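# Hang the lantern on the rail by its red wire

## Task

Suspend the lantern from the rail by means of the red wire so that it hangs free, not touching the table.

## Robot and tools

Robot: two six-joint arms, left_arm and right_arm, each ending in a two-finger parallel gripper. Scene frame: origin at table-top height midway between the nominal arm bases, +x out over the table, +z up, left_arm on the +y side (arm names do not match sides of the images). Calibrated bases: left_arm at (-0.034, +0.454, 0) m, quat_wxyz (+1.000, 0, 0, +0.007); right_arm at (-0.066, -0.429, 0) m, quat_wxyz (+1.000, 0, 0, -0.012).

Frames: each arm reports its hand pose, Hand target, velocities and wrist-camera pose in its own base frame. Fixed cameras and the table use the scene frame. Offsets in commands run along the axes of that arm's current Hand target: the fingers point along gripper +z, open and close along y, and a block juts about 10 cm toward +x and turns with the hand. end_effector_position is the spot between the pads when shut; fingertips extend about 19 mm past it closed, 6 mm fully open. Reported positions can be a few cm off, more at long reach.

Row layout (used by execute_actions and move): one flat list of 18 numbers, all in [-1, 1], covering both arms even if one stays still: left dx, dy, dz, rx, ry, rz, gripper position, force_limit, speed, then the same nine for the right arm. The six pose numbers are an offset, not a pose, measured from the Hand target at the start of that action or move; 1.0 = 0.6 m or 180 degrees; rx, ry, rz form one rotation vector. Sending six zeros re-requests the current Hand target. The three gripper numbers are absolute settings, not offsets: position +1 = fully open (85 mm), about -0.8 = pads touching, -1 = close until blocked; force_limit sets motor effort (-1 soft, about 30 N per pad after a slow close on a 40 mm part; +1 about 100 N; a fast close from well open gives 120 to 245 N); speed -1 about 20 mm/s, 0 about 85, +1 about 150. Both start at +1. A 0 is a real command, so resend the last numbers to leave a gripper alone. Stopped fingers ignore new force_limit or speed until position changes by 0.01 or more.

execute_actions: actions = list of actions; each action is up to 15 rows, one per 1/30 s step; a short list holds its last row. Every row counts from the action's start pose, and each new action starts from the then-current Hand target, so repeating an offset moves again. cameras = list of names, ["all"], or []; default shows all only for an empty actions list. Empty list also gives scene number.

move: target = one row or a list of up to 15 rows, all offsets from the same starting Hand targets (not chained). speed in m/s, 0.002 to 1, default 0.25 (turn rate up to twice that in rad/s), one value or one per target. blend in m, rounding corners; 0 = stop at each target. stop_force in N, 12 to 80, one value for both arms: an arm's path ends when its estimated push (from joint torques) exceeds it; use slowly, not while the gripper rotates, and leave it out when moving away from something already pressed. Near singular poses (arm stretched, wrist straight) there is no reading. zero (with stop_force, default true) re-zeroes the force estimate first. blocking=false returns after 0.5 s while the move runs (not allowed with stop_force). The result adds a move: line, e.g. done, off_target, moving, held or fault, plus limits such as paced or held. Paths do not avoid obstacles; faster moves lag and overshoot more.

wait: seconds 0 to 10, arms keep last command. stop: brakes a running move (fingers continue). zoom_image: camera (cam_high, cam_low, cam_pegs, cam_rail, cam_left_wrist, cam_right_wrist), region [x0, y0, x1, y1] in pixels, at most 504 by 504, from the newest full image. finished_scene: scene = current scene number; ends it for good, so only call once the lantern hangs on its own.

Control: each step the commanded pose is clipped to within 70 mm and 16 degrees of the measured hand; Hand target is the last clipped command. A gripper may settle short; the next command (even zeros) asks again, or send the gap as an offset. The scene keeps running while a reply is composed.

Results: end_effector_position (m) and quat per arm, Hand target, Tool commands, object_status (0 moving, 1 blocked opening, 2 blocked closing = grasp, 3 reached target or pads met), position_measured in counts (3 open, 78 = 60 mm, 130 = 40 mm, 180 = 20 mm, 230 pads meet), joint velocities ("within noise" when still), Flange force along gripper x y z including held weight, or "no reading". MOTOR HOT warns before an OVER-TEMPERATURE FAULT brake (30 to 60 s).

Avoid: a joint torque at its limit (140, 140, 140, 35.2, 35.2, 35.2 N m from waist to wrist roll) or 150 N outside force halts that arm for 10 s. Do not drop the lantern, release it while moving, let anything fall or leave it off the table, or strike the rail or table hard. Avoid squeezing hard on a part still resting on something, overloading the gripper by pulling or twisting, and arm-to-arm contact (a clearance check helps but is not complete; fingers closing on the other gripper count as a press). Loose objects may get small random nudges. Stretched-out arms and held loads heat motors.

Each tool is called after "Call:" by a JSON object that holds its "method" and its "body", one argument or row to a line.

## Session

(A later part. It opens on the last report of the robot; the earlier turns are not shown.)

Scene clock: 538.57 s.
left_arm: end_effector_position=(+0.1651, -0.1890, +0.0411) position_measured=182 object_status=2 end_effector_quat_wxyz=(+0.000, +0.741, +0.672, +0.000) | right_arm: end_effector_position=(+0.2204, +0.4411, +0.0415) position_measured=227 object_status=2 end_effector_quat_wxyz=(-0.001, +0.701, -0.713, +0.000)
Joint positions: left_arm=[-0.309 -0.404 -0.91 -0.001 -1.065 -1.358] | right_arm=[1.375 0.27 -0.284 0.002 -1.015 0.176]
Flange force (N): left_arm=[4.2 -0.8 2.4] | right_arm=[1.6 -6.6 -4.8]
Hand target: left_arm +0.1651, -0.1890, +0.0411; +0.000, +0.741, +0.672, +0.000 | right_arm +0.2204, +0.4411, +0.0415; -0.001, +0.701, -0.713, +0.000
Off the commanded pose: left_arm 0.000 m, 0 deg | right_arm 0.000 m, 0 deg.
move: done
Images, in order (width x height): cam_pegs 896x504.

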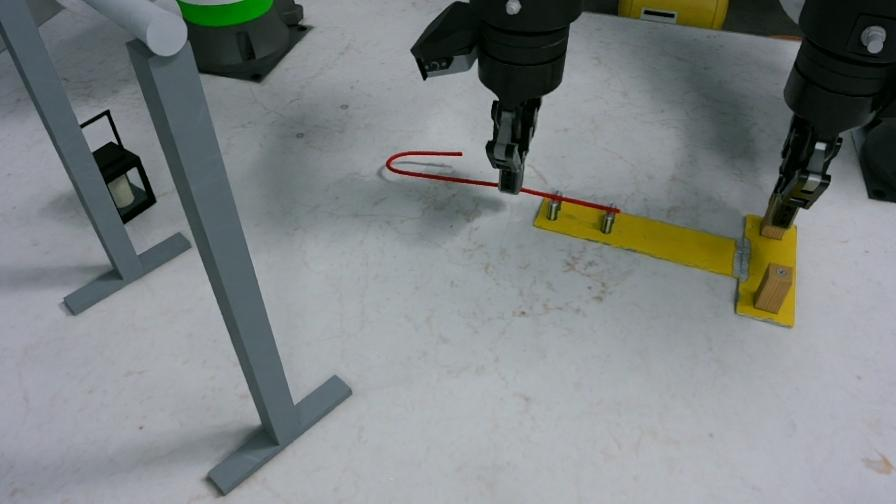

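Call:
{"method": "move", "body": {
  "target": [0,0,0,0,0,0,-1,0.3,-1,0,0,0.007,0,0,0,-0.97,0.6,-1],
  "speed": 0.015,
  "cameras": ["cam_pegs"]
}}

Call:
{"method": "zoom_image", "body": {
  "camera": "cam_pegs",
  "region": [540, 180, 630, 240]
}}

Scene clock: 542.20 s.
left_arm: end_effector_position=(+0.1651, -0.1890, +0.0411) position_measured=182 object_status=2 end_effector_quat_wxyz=(+0.000, +0.741, +0.672, +0.000) | right_arm: end_effector_position=(+0.2204, +0.4411, +0.0373) position_measured=227 object_status=2 end_effector_quat_wxyz=(-0.001, +0.701, -0.713, +0.000)
Joint positions: left_arm=[-0.309 -0.404 -0.91 -0.001 -1.065 -1.358] | right_arm=[1.375 0.276 -0.288 0.002 -1.005 0.176]
Flange force (N): left_arm=[3.6 -0.4 3.0] | right_arm=[0.6 -6.2 -7.1]
Hand target: left_arm +0.1651, -0.1890, +0.0411; +0.000, +0.741, +0.672, +0.000 | right_arm +0.2204, +0.4411, +0.0373; -0.001, +0.701, -0.713, +0.000
Off the commanded pose: left_arm 0.000 m, 0 deg | right_arm 0.000 m, 0 deg.
move: done
Images, in order (width x height): cam_pegs 896x504.

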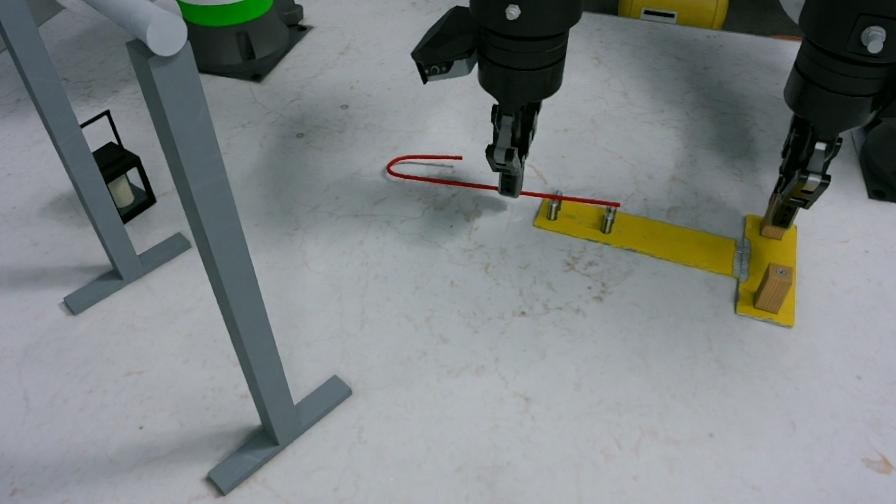

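Scaled by 5.600.

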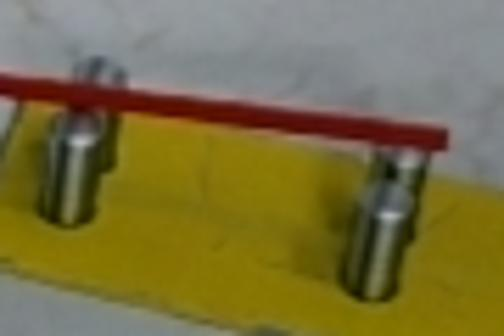

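Call:
{"method": "move", "body": {
  "target": [
    [0,0,0,0,0,0,-1,0.3,-1,0,0,-0.018,0,0,0,-0.97,0.6,-1],
    [0,0,0,0,0,0,-1,0.3,-1,0,0.0035,-0.018,0,0,0,-0.97,0.6,-1]
  ],
  "speed": 0.03,
  "cameras": ["cam_pegs"]
}}

Call:
{"method": "zoom_image", "body": {
  "camera": "cam_pegs",
  "region": [540, 180, 630, 240]
}}

Scene clock: 553.90 s.
left_arm: end_effector_position=(+0.1651, -0.1890, +0.0411) position_measured=182 object_status=2 end_effector_quat_wxyz=(+0.000, +0.741, +0.672, +0.000) | right_arm: end_effector_position=(+0.2183, +0.4412, +0.0481) position_measured=227 object_status=2 end_effector_quat_wxyz=(-0.001, +0.701, -0.713, +0.000)
Joint positions: left_arm=[-0.309 -0.404 -0.91 -0.001 -1.065 -1.358] | right_arm=[1.38 0.26 -0.28 0.002 -1.03 0.172]
Flange force (N): left_arm=[2.8 0.0 2.1] | right_arm=[0.4 -6.8 -2.9]
Hand target: left_arm +0.1651, -0.1890, +0.0411; +0.000, +0.741, +0.672, +0.000 | right_arm +0.2183, +0.4412, +0.0481; -0.001, +0.701, -0.713, +0.000
Off the commanded pose: left_arm 0.000 m, 0 deg | right_arm 0.000 m, 0 deg.
move: done
Images, in order (width x height): cam_pegs 896x504.

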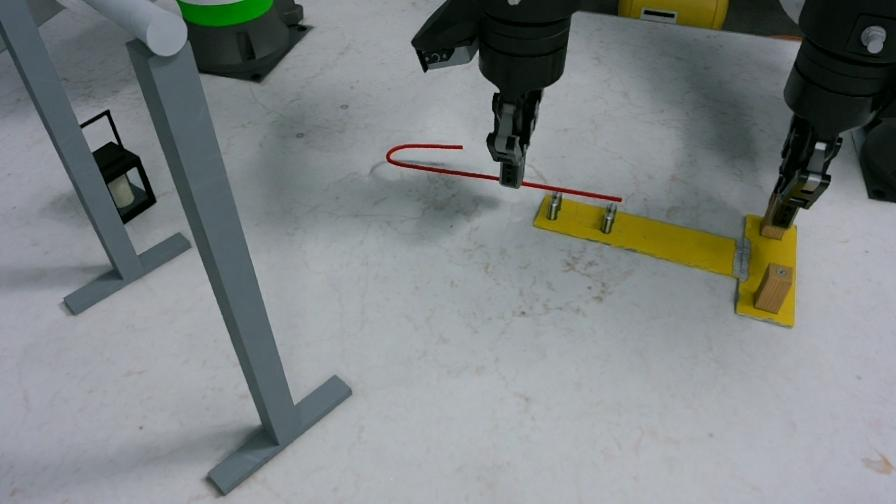

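Scaled by 5.600.

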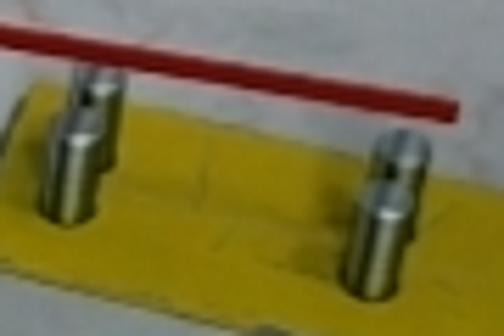

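Call:
{"method": "move", "body": {
  "target": [
    [0,0,0,0,0,0,-1,0.3,-1,0.155,0,0,0,0,0,-0.97,0.6,-1],
    [0,0,0,0,0,0,-1,0.3,-1,0.155,0,0.0443,0,0,0,-0.97,0.6,-1],
    [0,0,0,0,0,0,-1,0.3,-1,0.155,0,0,0,0,0,-0.97,0.6,-1],
    [0,0,0,0,0,0,-1,0.3,-1,0,0,0,0,0,0,-0.97,0.6,-1]
  ],
  "speed": [0.12,0.03,0.06,0.1],
  "cameras": ["cam_pegs"]
}}

Call:
{"method": "zoom_image", "body": {
  "camera": "cam_pegs",
  "region": [540, 180, 630, 240]
}}

Scene clock: 564.87 s.
left_arm: end_effector_position=(+0.1651, -0.1890, +0.0411) position_measured=182 object_status=2 end_effector_quat_wxyz=(+0.000, +0.741, +0.672, +0.000) | right_arm: end_effector_position=(+0.2183, +0.4412, +0.0481) position_measured=227 object_status=2 end_effector_quat_wxyz=(-0.001, +0.701, -0.713, +0.000)
Joint positions: left_arm=[-0.309 -0.404 -0.91 -0.001 -1.065 -1.358] | right_arm=[1.38 0.259 -0.28 0.002 -1.03 0.172]
Flange force (N): left_arm=[3.3 0.5 2.2] | right_arm=[1.7 -6.1 -2.6]
Hand target: left_arm +0.1651, -0.1890, +0.0411; +0.000, +0.741, +0.672, +0.000 | right_arm +0.2183, +0.4412, +0.0481; -0.001, +0.701, -0.713, +0.000
Off the commanded pose: left_arm 0.000 m, 0 deg | right_arm 0.000 m, 0 deg.
move: done
Images, in order (width x height): cam_pegs 896x504.

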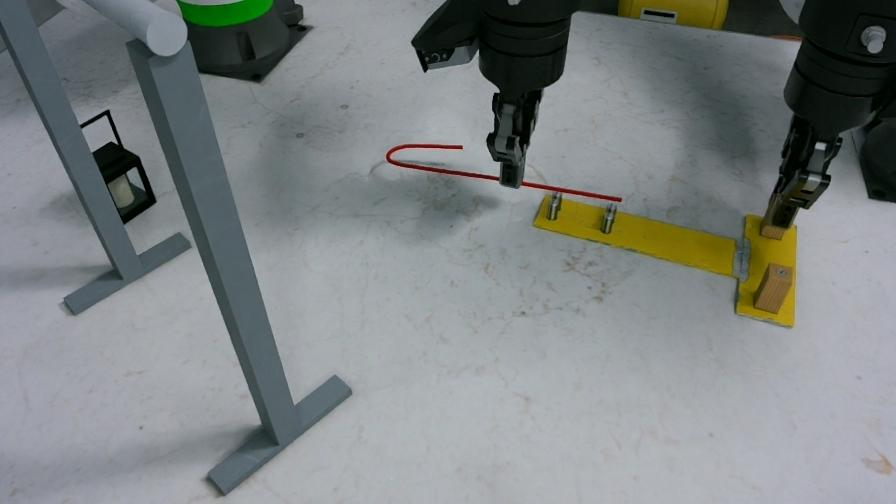

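Scaled by 5.600.

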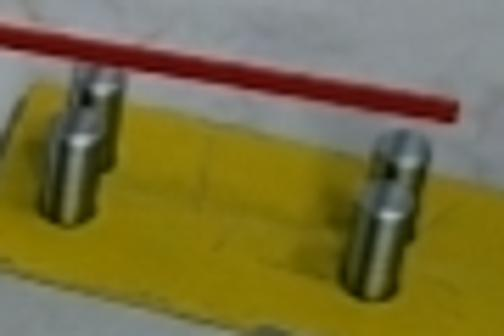

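Call:
{"method": "move", "body": {
  "target": [0,0,0,0,0,0,-1,0.3,-1,0,0,0.018,0,0,0,-0.97,0.6,-1],
  "speed": 0.02,
  "cameras": ["cam_pegs"]
}}

Call:
{"method": "zoom_image", "body": {
  "camera": "cam_pegs",
  "region": [540, 180, 630, 240]
}}

Scene clock: 571.70 s.
left_arm: end_effector_position=(+0.1651, -0.1890, +0.0411) position_measured=182 object_status=2 end_effector_quat_wxyz=(+0.000, +0.741, +0.672, +0.000) | right_arm: end_effector_position=(+0.2183, +0.4412, +0.0373) position_measured=227 object_status=2 end_effector_quat_wxyz=(-0.001, +0.701, -0.713, +0.000)
Joint positions: left_arm=[-0.309 -0.404 -0.91 -0.001 -1.065 -1.358] | right_arm=[1.38 0.274 -0.291 0.002 -1.005 0.172]
Flange force (N): left_arm=[3.3 0.0 2.2] | right_arm=[0.8 -6.2 -3.0]
Hand target: left_arm +0.1651, -0.1890, +0.0411; +0.000, +0.741, +0.672, +0.000 | right_arm +0.2183, +0.4412, +0.0373; -0.001, +0.701, -0.713, +0.000
Off the commanded pose: left_arm 0.000 m, 0 deg | right_arm 0.000 m, 0 deg.
move: done
Images, in order (width x height): cam_pegs 896x504.

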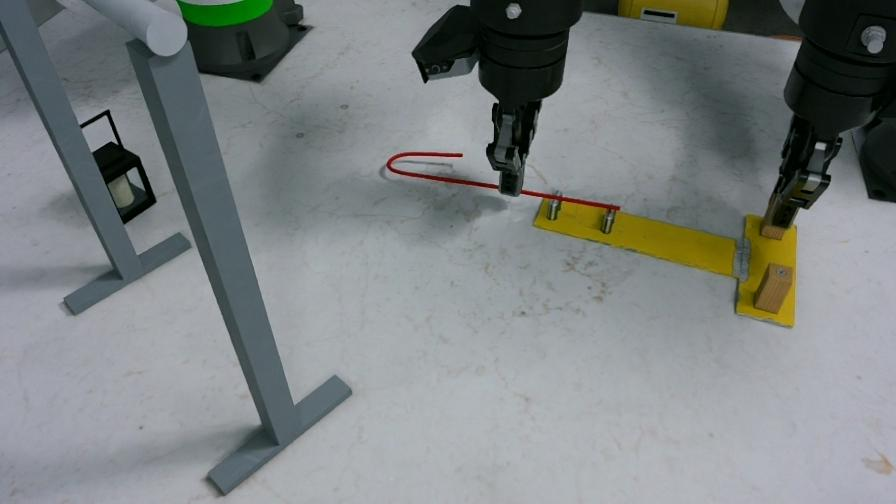

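Scaled by 5.600.

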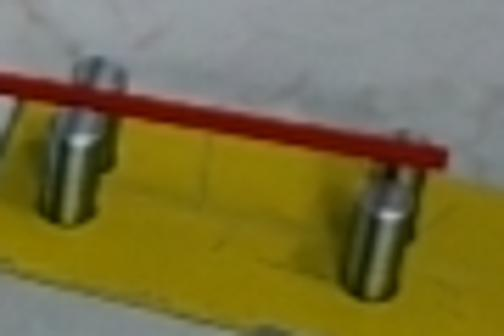

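Call:
{"method": "move", "body": {
  "target": [0,0,0,0,0,0,-1,0.3,-1,0,0,0.006,0,0,0,-0.97,0.6,-1],
  "speed": 0.02,
  "cameras": ["cam_pegs"]
}}

Call:
{"method": "zoom_image", "body": {
  "camera": "cam_pegs",
  "region": [540, 180, 630, 240]
}}

Scene clock: 575.30 s.
left_arm: end_effector_position=(+0.1651, -0.1890, +0.0411) position_measured=182 object_status=2 end_effector_quat_wxyz=(+0.000, +0.741, +0.672, +0.000) | right_arm: end_effector_position=(+0.2183, +0.4412, +0.0337) position_measured=227 object_status=2 end_effector_quat_wxyz=(-0.001, +0.701, -0.713, +0.000)
Joint positions: left_arm=[-0.309 -0.404 -0.91 -0.001 -1.065 -1.358] | right_arm=[1.38 0.279 -0.295 0.002 -0.996 0.172]
Flange force (N): left_arm=[3.4 0.6 2.5] | right_arm=[0.5 -6.8 -3.0]
Hand target: left_arm +0.1651, -0.1890, +0.0411; +0.000, +0.741, +0.672, +0.000 | right_arm +0.2183, +0.4412, +0.0337; -0.001, +0.701, -0.713, +0.000
Off the commanded pose: left_arm 0.000 m, 0 deg | right_arm 0.000 m, 0 deg.
move: done
Images, in order (width x height): cam_pegs 896x504.

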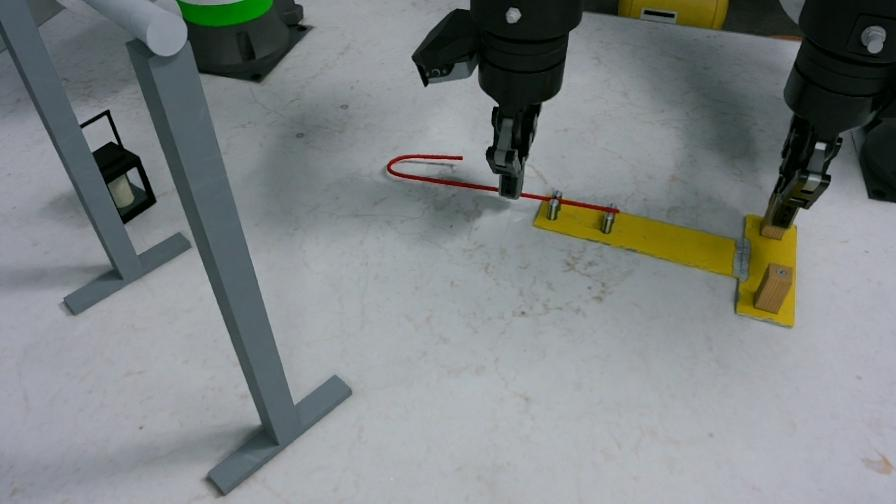

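Scaled by 5.600.

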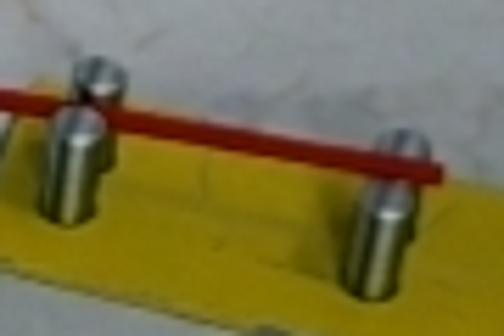

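Call:
{"method": "move", "body": {
  "target": [0,0,0,0,0,0,-1,0.3,-1,0,0,0.0087,0,0,0,-0.97,0.6,-1],
  "speed": 0.02,
  "cameras": ["cam_pegs"]
}}

Call:
{"method": "zoom_image", "body": {
  "camera": "cam_pegs",
  "region": [540, 180, 630, 240]
}}

Scene clock: 579.17 s.
left_arm: end_effector_position=(+0.1651, -0.1890, +0.0411) position_measured=182 object_status=2 end_effector_quat_wxyz=(+0.000, +0.741, +0.672, +0.000) | right_arm: end_effector_position=(+0.2183, +0.4412, +0.0285) position_measured=227 object_status=2 end_effector_quat_wxyz=(-0.001, +0.701, -0.713, +0.000)
Joint positions: left_arm=[-0.309 -0.404 -0.91 -0.001 -1.065 -1.358] | right_arm=[1.38 0.286 -0.299 0.002 -0.984 0.172]
Flange force (N): left_arm=[3.0 0.3 2.4] | right_arm=[0.5 -6.2 -3.1]
Hand target: left_arm +0.1651, -0.1890, +0.0411; +0.000, +0.741, +0.672, +0.000 | right_arm +0.2183, +0.4412, +0.0285; -0.001, +0.701, -0.713, +0.000
Off the commanded pose: left_arm 0.000 m, 0 deg | right_arm 0.000 m, 0 deg.
move: done
Images, in order (width x height): cam_pegs 896x504.

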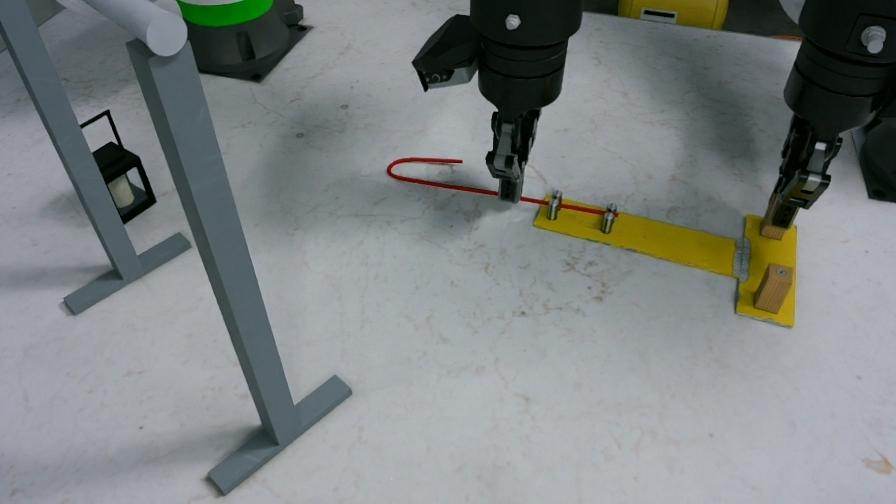

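Scaled by 5.600.

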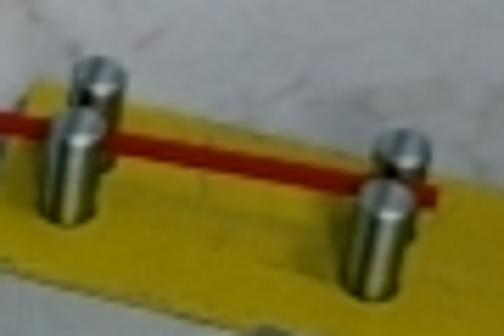

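Call:
{"method": "move", "body": {
  "target": [
    [0,0,0,0,0,0,-1,0.3,-1,-0.009,-0.0378,0,0,0,-0.1667,-0.97,0.6,-1],
    [0,0,0,0,0,0,-1,0.3,-1,-0.032,-0.0608,0,0,0,-0.3333,-0.97,0.6,-1]
  ],
  "speed": 0.07,
  "blend": 0.004,
  "cameras": ["cam_pegs","cam_right_wrist"]
}}

Call:
{"method": "zoom_image", "body": {
  "camera": "cam_pegs",
  "region": [460, 160, 660, 270]
}}

Scene clock: 604.17 s.
left_arm: end_effector_position=(+0.1651, -0.1890, +0.0411) position_measured=182 object_status=2 end_effector_quat_wxyz=(+0.000, +0.741, +0.672, +0.000) | right_arm: end_effector_position=(+0.2552, +0.4597, +0.0286) position_measured=227 object_status=2 end_effector_quat_wxyz=(-0.001, +0.964, -0.268, +0.001)
Joint positions: left_arm=[-0.309 -0.404 -0.91 -0.001 -1.065 -1.358] | right_arm=[1.315 0.359 -0.2 0.002 -1.01 1.284]
Flange force (N): left_arm=[8.0 2.1 1.8] | right_arm=[5.7 1.6 -2.7]
Hand target: left_arm +0.1651, -0.1890, +0.0411; +0.000, +0.741, +0.672, +0.000 | right_arm +0.2552, +0.4597, +0.0286; -0.001, +0.964, -0.268, +0.001
Off the commanded pose: left_arm 0.000 m, 0 deg | right_arm 0.000 m, 0 deg.
move: done
camera_calibration:
cam_right_wrist: T_world_to_cam=[[-0.502522, -0.864562, 0.00213058, 0.52883], [-0.808915, 0.471045, 0.351814, -0.00680065], [-0.305168, 0.175071, -0.936068, 0.151104], [0, 0, 0, 1]] pos_world=[0.30636, 0.433955, 0.14271]
Images, in order (width x height): cam_pegs 896x504, cam_right_wrist 896x504.

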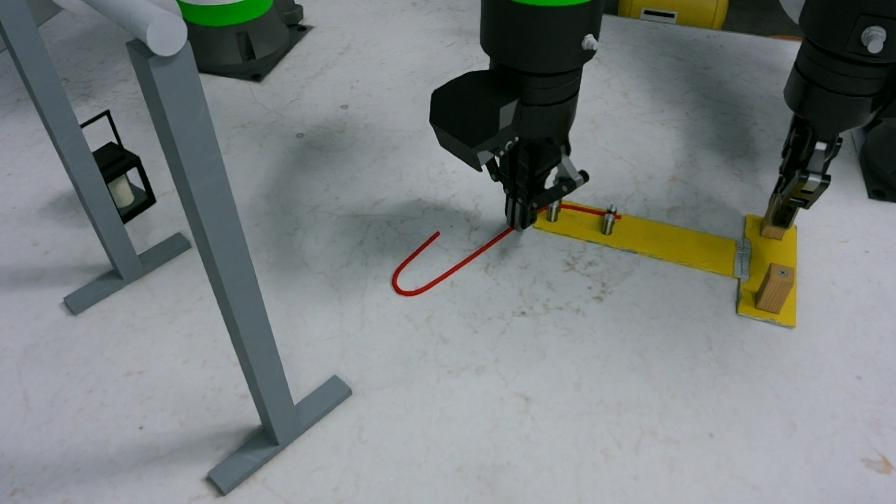

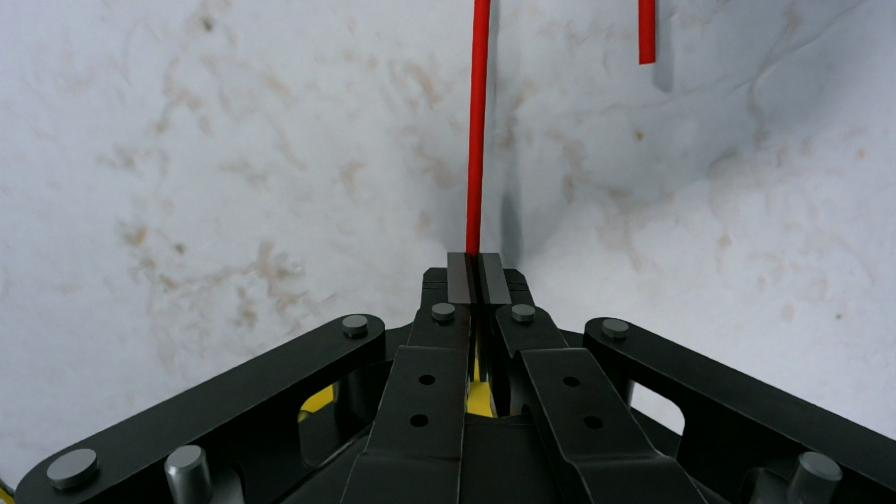

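Scaled by 2.520.

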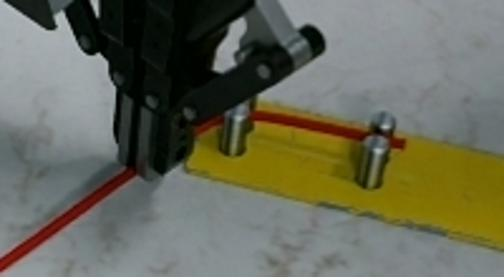

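Call:
{"method": "move", "body": {
  "target": [
    [0,0,0,0,0,0,-1,0.3,-1,-0.0078,-0.0285,0,0,0,-0.1667,-0.97,0.6,-1],
    [0,0,0,0,0,0,-1,0.3,-1,-0.0272,-0.0465,0,0,0,-0.3333,-0.97,0.6,-1]
  ],
  "speed": 0.07,
  "blend": 0.004,
  "cameras": ["cam_pegs","cam_right_wrist"]
}}

Call:
{"method": "zoom_image", "body": {
  "camera": "cam_pegs",
  "region": [460, 160, 660, 270]
}}

Scene clock: 616.43 s.
left_arm: end_effector_position=(+0.1651, -0.1890, +0.0411) position_measured=182 object_status=2 end_effector_quat_wxyz=(+0.000, +0.741, +0.672, +0.000) | right_arm: end_effector_position=(+0.2555, +0.4920, +0.0286) position_measured=227 object_status=2 end_effector_quat_wxyz=(+0.000, +0.968, +0.250, +0.001)
Joint positions: left_arm=[-0.309 -0.404 -0.91 -0.001 -1.065 -1.358] | right_arm=[1.329 0.422 -0.111 0.002 -1.037 2.316]
Flange force (N): left_arm=[14.6 -7.3 1.1] | right_arm=[5.9 17.0 -2.8]
Hand target: left_arm +0.1651, -0.1890, +0.0411; +0.000, +0.741, +0.672, +0.000 | right_arm +0.2556, +0.4920, +0.0286; +0.000, +0.968, +0.250, +0.001
Off the commanded pose: left_arm 0.000 m, 0 deg | right_arm 0.000 m, 0 deg.
move: done
camera_calibration:
cam_right_wrist: T_world_to_cam=[[0.497404, -0.867509, 0.00417396, 0.30288], [-0.813064, -0.464499, 0.350953, 0.439739], [-0.302516, -0.177959, -0.936384, 0.318681], [0, 0, 0, 1]] pos_world=[0.303288, 0.523722, 0.142816]
Images, in order (width x height): cam_pegs 896x504, cam_right_wrist 896x504.

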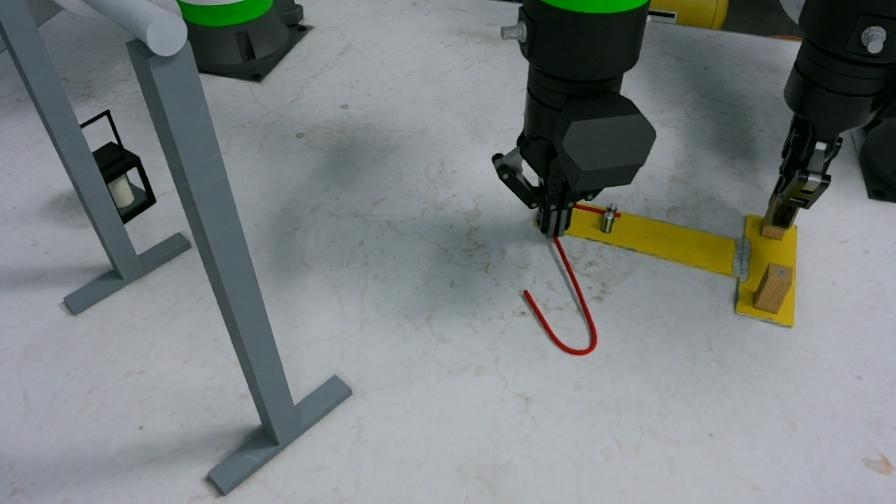

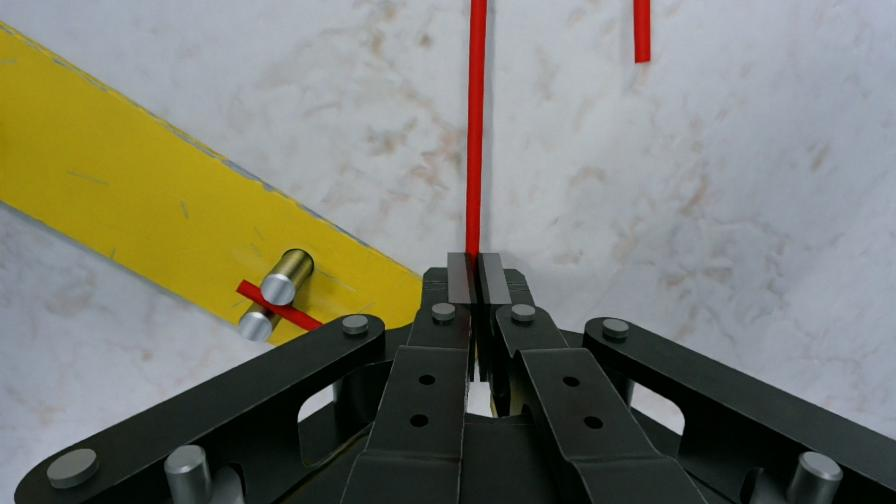

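Scaled by 2.520.

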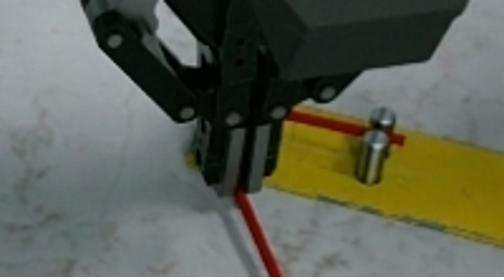

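Call:
{"method": "move", "body": {
  "target": [
    [0,0,0,0,0,0,-1,0.3,-1,-0.0035,-0.0193,0,0,0,-0.1389,-0.97,0.6,-1],
    [0,0,0,0,0,0,-1,0.3,-1,-0.0143,-0.0333,0,0,0,-0.2778,-0.97,0.6,-1]
  ],
  "speed": 0.07,
  "blend": 0.004,
  "cameras": ["cam_pegs","cam_right_wrist"]
}}

Call:
{"method": "zoom_image", "body": {
  "camera": "cam_pegs",
  "region": [460, 160, 660, 270]
}}

Scene clock: 630.33 s.
left_arm: end_effector_position=(+0.1651, -0.1890, +0.0411) position_measured=182 object_status=2 end_effector_quat_wxyz=(+0.000, +0.741, +0.672, +0.000) | right_arm: end_effector_position=(+0.2384, +0.5054, +0.0286) position_measured=227 object_status=2 end_effector_quat_wxyz=(+0.000, +0.772, +0.636, +0.001)
Joint positions: left_arm=[-0.309 -0.404 -0.91 -0.001 -1.065 -1.358] | right_arm=[1.366 0.431 -0.097 0.002 -1.041 3.153]
Flange force (N): left_arm=[9.3 -9.8 1.7] | right_arm=[-3.4 17.2 -4.3]
Hand target: left_arm +0.1651, -0.1890, +0.0411; +0.000, +0.741, +0.672, +0.000 | right_arm +0.2384, +0.5054, +0.0286; +0.000, +0.772, +0.636, +0.001
Off the commanded pose: left_arm 0.000 m, 0 deg | right_arm 0.000 m, 0 deg.
move: done
camera_calibration:
cam_right_wrist: T_world_to_cam=[[0.984277, -0.176536, 0.00579317, -0.142339], [-0.167254, -0.920977, 0.351891, 0.508631], [-0.0567859, -0.347327, -0.936023, 0.342816], [0, 0, 0, 1]] pos_world=[0.244639, 0.562379, 0.142726]
Images, in order (width x height): cam_pegs 896x504, cam_right_wrist 896x504.

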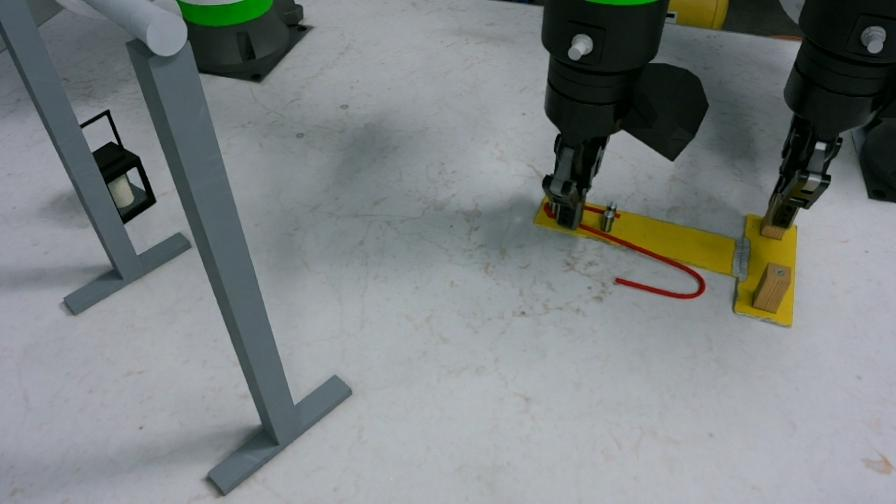

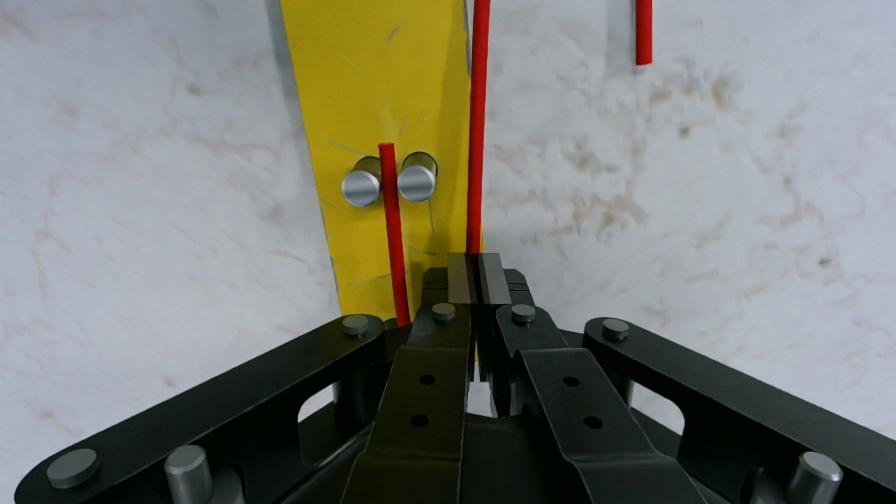

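Scaled by 2.520.

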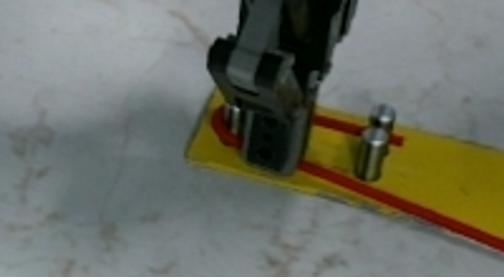

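Call:
{"method": "move", "body": {
  "target": [
    [0,0,0,0,0,0,-1,0.3,-1,-0.0009,-0.0046,0,0,0,-0.039,-0.97,0.6,-1]
  ],
  "speed": 0.05
}}

Call:
{"method": "move", "body": {
  "target": [
    [0,0,0,0,0,0,-1,0.3,-1,0,0,0,0,0,0.08,-0.97,0.6,-1]
  ],
  "speed": 0.07,
  "cameras": ["cam_pegs","cam_right_wrist"]
}}

Scene clock: 636.93 s.
left_arm: end_effector_position=(+0.1651, -0.1890, +0.0411) position_measured=182 object_status=2 end_effector_quat_wxyz=(+0.000, +0.741, +0.672, +0.000) | right_arm: end_effector_position=(+0.2356, +0.5054, +0.0286) position_measured=227 object_status=2 end_effector_quat_wxyz=(+0.000, +0.731, +0.682, +0.001)
Joint positions: left_arm=[-0.309 -0.404 -0.91 -0.001 -1.065 -1.358] | right_arm=[1.371 0.429 -0.101 0.002 -1.04 3.27]
Flange force (N): left_arm=[7.7 -10.2 1.8] | right_arm=[-2.9 17.0 -4.9]
Hand target: left_arm +0.1651, -0.1890, +0.0411; +0.000, +0.741, +0.672, +0.000 | right_arm +0.2356, +0.5054, +0.0286; +0.000, +0.731, +0.682, +0.001
Off the commanded pose: left_arm 0.000 m, 0 deg | right_arm 0.000 m, 0 deg.
move: done

Scene clock: 639.03 s.
left_arm: end_effector_position=(+0.1651, -0.1890, +0.0411) position_measured=182 object_status=2 end_effector_quat_wxyz=(+0.000, +0.741, +0.672, +0.000) | right_arm: end_effector_position=(+0.2356, +0.5053, +0.0286) position_measured=227 object_status=2 end_effector_quat_wxyz=(+0.000, +0.811, +0.585, +0.001)
Joint positions: left_arm=[-0.309 -0.404 -0.91 -0.001 -1.065 -1.358] | right_arm=[1.371 0.429 -0.101 0.002 -1.04 3.019]
Flange force (N): left_arm=[23.0 -13.7 -0.2] | right_arm=[-11.7 25.1 -4.7]
Hand target: left_arm +0.1651, -0.1890, +0.0411; +0.000, +0.741, +0.672, +0.000 | right_arm +0.2356, +0.5054, +0.0286; +0.000, +0.811, +0.585, +0.001
Off the commanded pose: left_arm 0.000 m, 0 deg | right_arm 0.000 m, 0 deg.
move: done
camera_calibration:
cam_right_wrist: T_world_to_cam=[[0.953389, -0.301694, 0.00549528, -0.0690391], [-0.284259, -0.891887, 0.35176, 0.520998], [-0.101223, -0.336926, -0.936074, 0.347847], [0, 0, 0, 1]] pos_world=[0.24913, 0.561042, 0.142724]
Images, in order (width x height): cam_pegs 896x504, cam_right_wrist 896x504.

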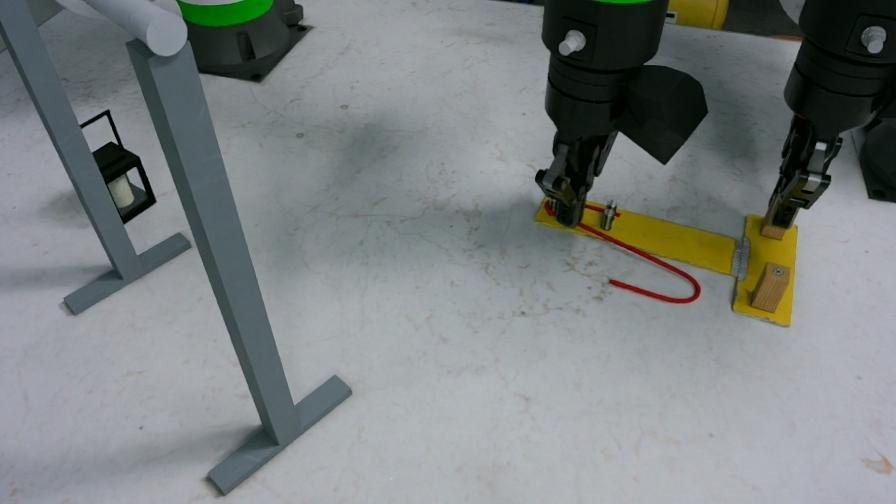

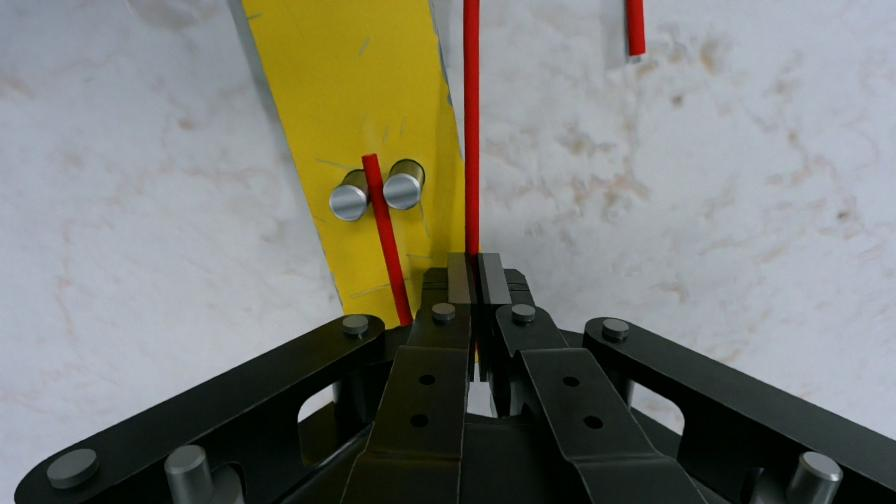

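Call:
{"method": "move", "body": {
  "target": [
    [0,0,0,0,0,0,-1,0.3,-1,-0.004,0.01,0,0,0,0.0,-0.97,0.6,-1]
  ],
  "speed": 0.03,
  "cameras": ["cam_pegs","cam_right_wrist"]
}}

Call:
{"method": "zoom_image", "body": {
  "camera": "cam_pegs",
  "region": [510, 170, 730, 320]
}}

Scene clock: 642.57 s.
left_arm: end_effector_position=(+0.1651, -0.1890, +0.0411) position_measured=182 object_status=2 end_effector_quat_wxyz=(+0.000, +0.741, +0.672, +0.000) | right_arm: end_effector_position=(+0.2405, +0.5012, +0.0286) position_measured=227 object_status=2 end_effector_quat_wxyz=(+0.000, +0.811, +0.585, +0.001)
Joint positions: left_arm=[-0.309 -0.404 -0.91 -0.001 -1.065 -1.358] | right_arm=[1.36 0.425 -0.106 0.002 -1.039 3.029]
Flange force (N): left_arm=[2.0 -3.6 1.6] | right_arm=[3.8 7.6 -3.3]
Hand target: left_arm +0.1651, -0.1890, +0.0411; +0.000, +0.741, +0.672, +0.000 | right_arm +0.2405, +0.5012, +0.0286; +0.000, +0.811, +0.585, +0.001
Off the commanded pose: left_arm 0.000 m, 0 deg | right_arm 0.000 m, 0 deg.
move: done
camera_calibration:
cam_right_wrist: T_world_to_cam=[[0.953434, -0.30155, 0.00554031, -0.075046], [-0.284143, -0.891934, 0.351734, 0.518736], [-0.101124, -0.336929, -0.936084, 0.34694], [0, 0, 0, 1]] pos_world=[0.25403, 0.556942, 0.142724]
Images, in order (width x height): cam_pegs 896x504, cam_right_wrist 896x504.

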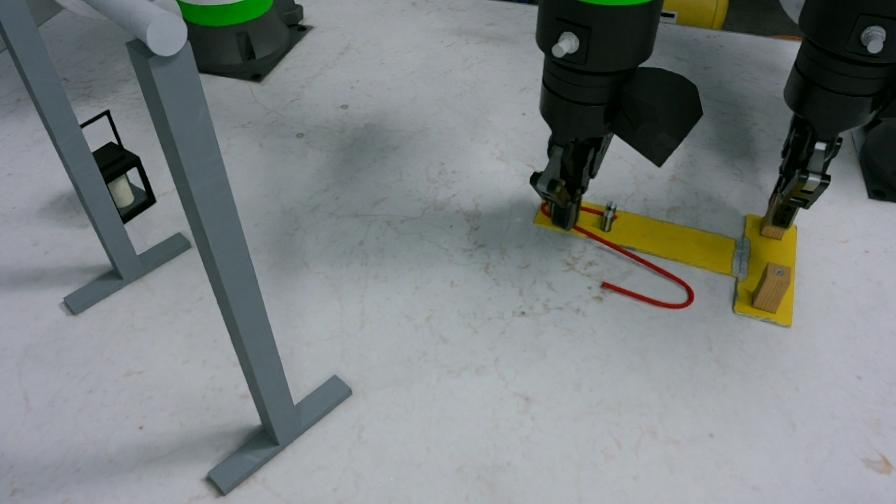

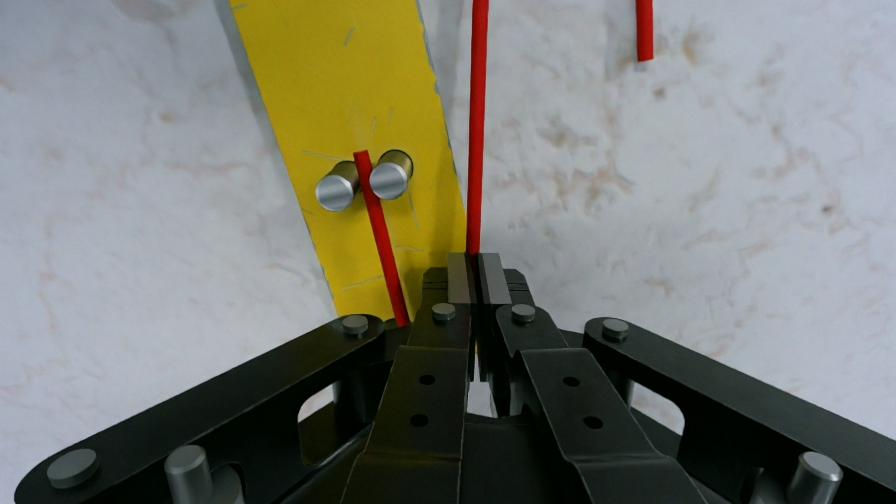

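Scaled by 2.291.

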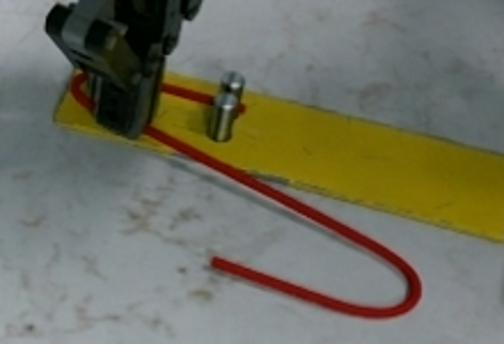

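Call:
{"method": "move", "body": {
  "target": [
    [0,0,0,0,0,0,-1,0.3,-1,0.0,0.004,-0.01,0,0,0.0,-0.97,0.6,-1],
    [0,0,0,0,0,0,-1,0.3,-1,0.0,0.004,-0.06,0,0,0.0,-0.97,0.6,-1]
  ],
  "speed": 0.03,
  "cameras": ["cam_pegs","cam_right_wrist"]
}}

Call:
{"method": "zoom_image", "body": {
  "camera": "cam_pegs",
  "region": [510, 150, 730, 300]
}}

Scene clock: 648.73 s.
left_arm: end_effector_position=(+0.1651, -0.1890, +0.0411) position_measured=182 object_status=2 end_effector_quat_wxyz=(+0.000, +0.741, +0.672, +0.000) | right_arm: end_effector_position=(+0.2427, +0.5004, +0.0646) position_measured=227 object_status=2 end_effector_quat_wxyz=(+0.000, +0.811, +0.585, +0.001)
Joint positions: left_arm=[-0.309 -0.404 -0.91 -0.001 -1.065 -1.358] | right_arm=[1.356 0.384 -0.07 0.002 -1.116 3.034]
Flange force (N): left_arm=[3.2 -0.2 1.4] | right_arm=[1.3 5.3 -2.6]
Hand target: left_arm +0.1651, -0.1890, +0.0411; +0.000, +0.741, +0.672, +0.000 | right_arm +0.2427, +0.5004, +0.0646; +0.000, +0.811, +0.585, +0.001
Off the commanded pose: left_arm 0.000 m, 0 deg | right_arm 0.000 m, 0 deg.
move: done
camera_calibration:
cam_right_wrist: T_world_to_cam=[[0.953431, -0.301561, 0.00551153, -0.077573], [-0.284156, -0.891976, 0.351617, 0.505997], [-0.101118, -0.336809, -0.936128, 0.380625], [0, 0, 0, 1]] pos_world=[0.25623, 0.556142, 0.178824]
Images, in order (width x height): cam_pegs 896x504, cam_right_wrist 896x504.

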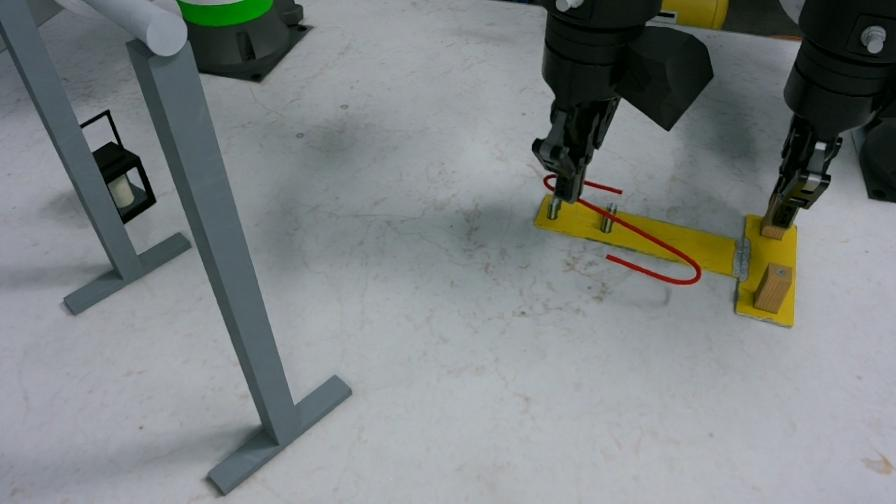

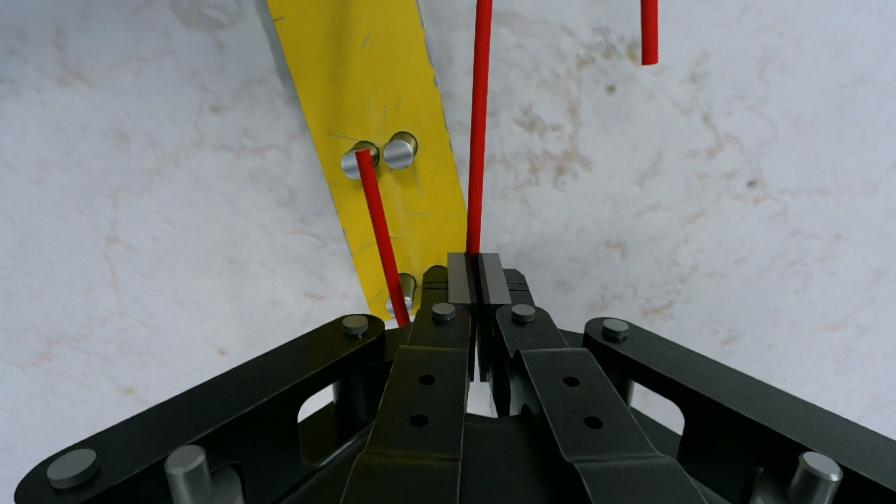

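Scaled by 2.291.

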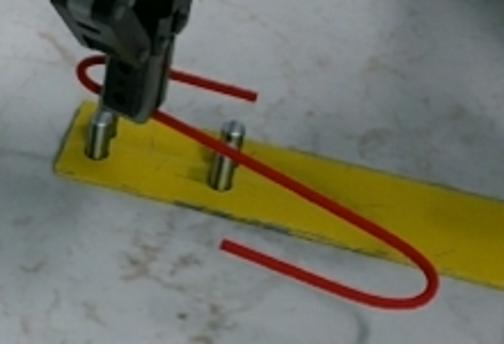

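Call:
{"method": "move", "body": {
  "target": [
    [0,0,0,0,0,0,0,0.3,-1,0,0,-0.1,0,0,0,-0.97,0.6,-1],
    [0,0,-0.2,0,0,0,0,0.3,-1,0,0,-0.4923,0,0,0,-0.97,0.6,-1],
    [0.35,0,-0.4,0,0,0,0,0.3,-1,-0.4237,-0.1098,-0.4923,0,0,0.0978,-0.97,0.6,-1]
  ],
  "speed": [0.1,0.2,0.25],
  "blend": [0,0.02,0],
  "cameras": ["cam_rail","cam_high"]
}}

Call:
{"method": "zoom_image", "body": {
  "camera": "cam_rail",
  "region": [130, 330, 270, 500]
}}

Scene clock: 718.07 s.
left_arm: end_effector_position=(+0.1854, +0.0199, +0.2812) position_measured=128 object_status=3 end_effector_quat_wxyz=(+0.000, +0.741, +0.672, +0.000) | right_arm: end_effector_position=(+0.0993, +0.2798, +0.3595) position_measured=227 object_status=2 end_effector_quat_wxyz=(+0.000, +0.891, +0.454, +0.001)
Joint positions: left_arm=[0.878 -0.758 -0.497 0 -1.831 -2.546] | right_arm=[1.686 -0.376 -0.129 0.002 -1.817 2.399]
Flange force (N): left_arm=no reading | right_arm=[7.4 8.3 -3.3]
Hand target: left_arm +0.1854, +0.0199, +0.2812; +0.000, +0.741, +0.672, +0.000 | right_arm +0.0993, +0.2798, +0.3595; +0.000, +0.891, +0.454, +0.001
Off the commanded pose: left_arm 0.000 m, 0 deg | right_arm 0.000 m, 0 deg.
move: done
Images, in order (width x height): cam_high 896x504, cam_rail 896x504.

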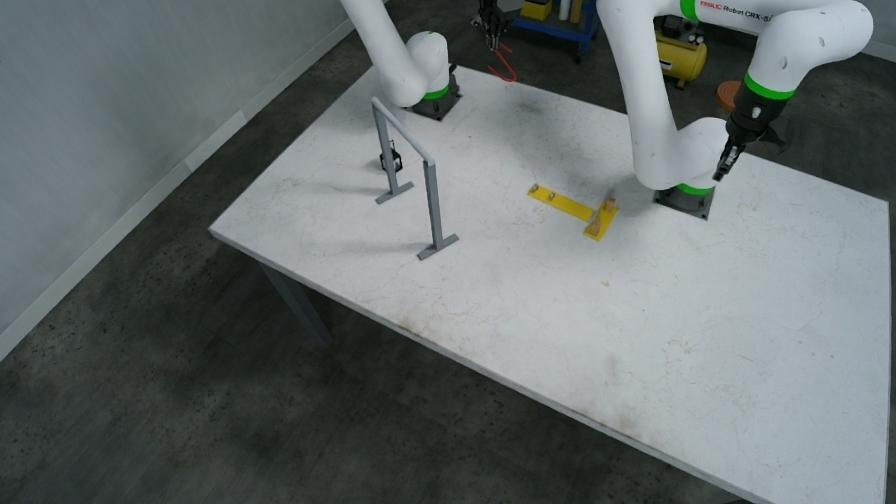

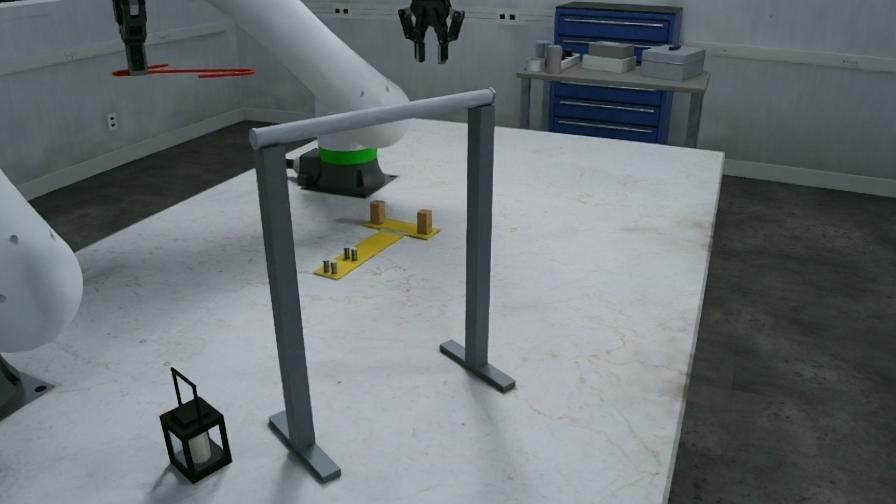

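Scaled by 2.965.

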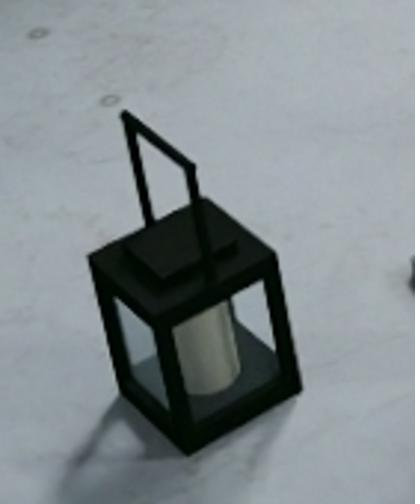

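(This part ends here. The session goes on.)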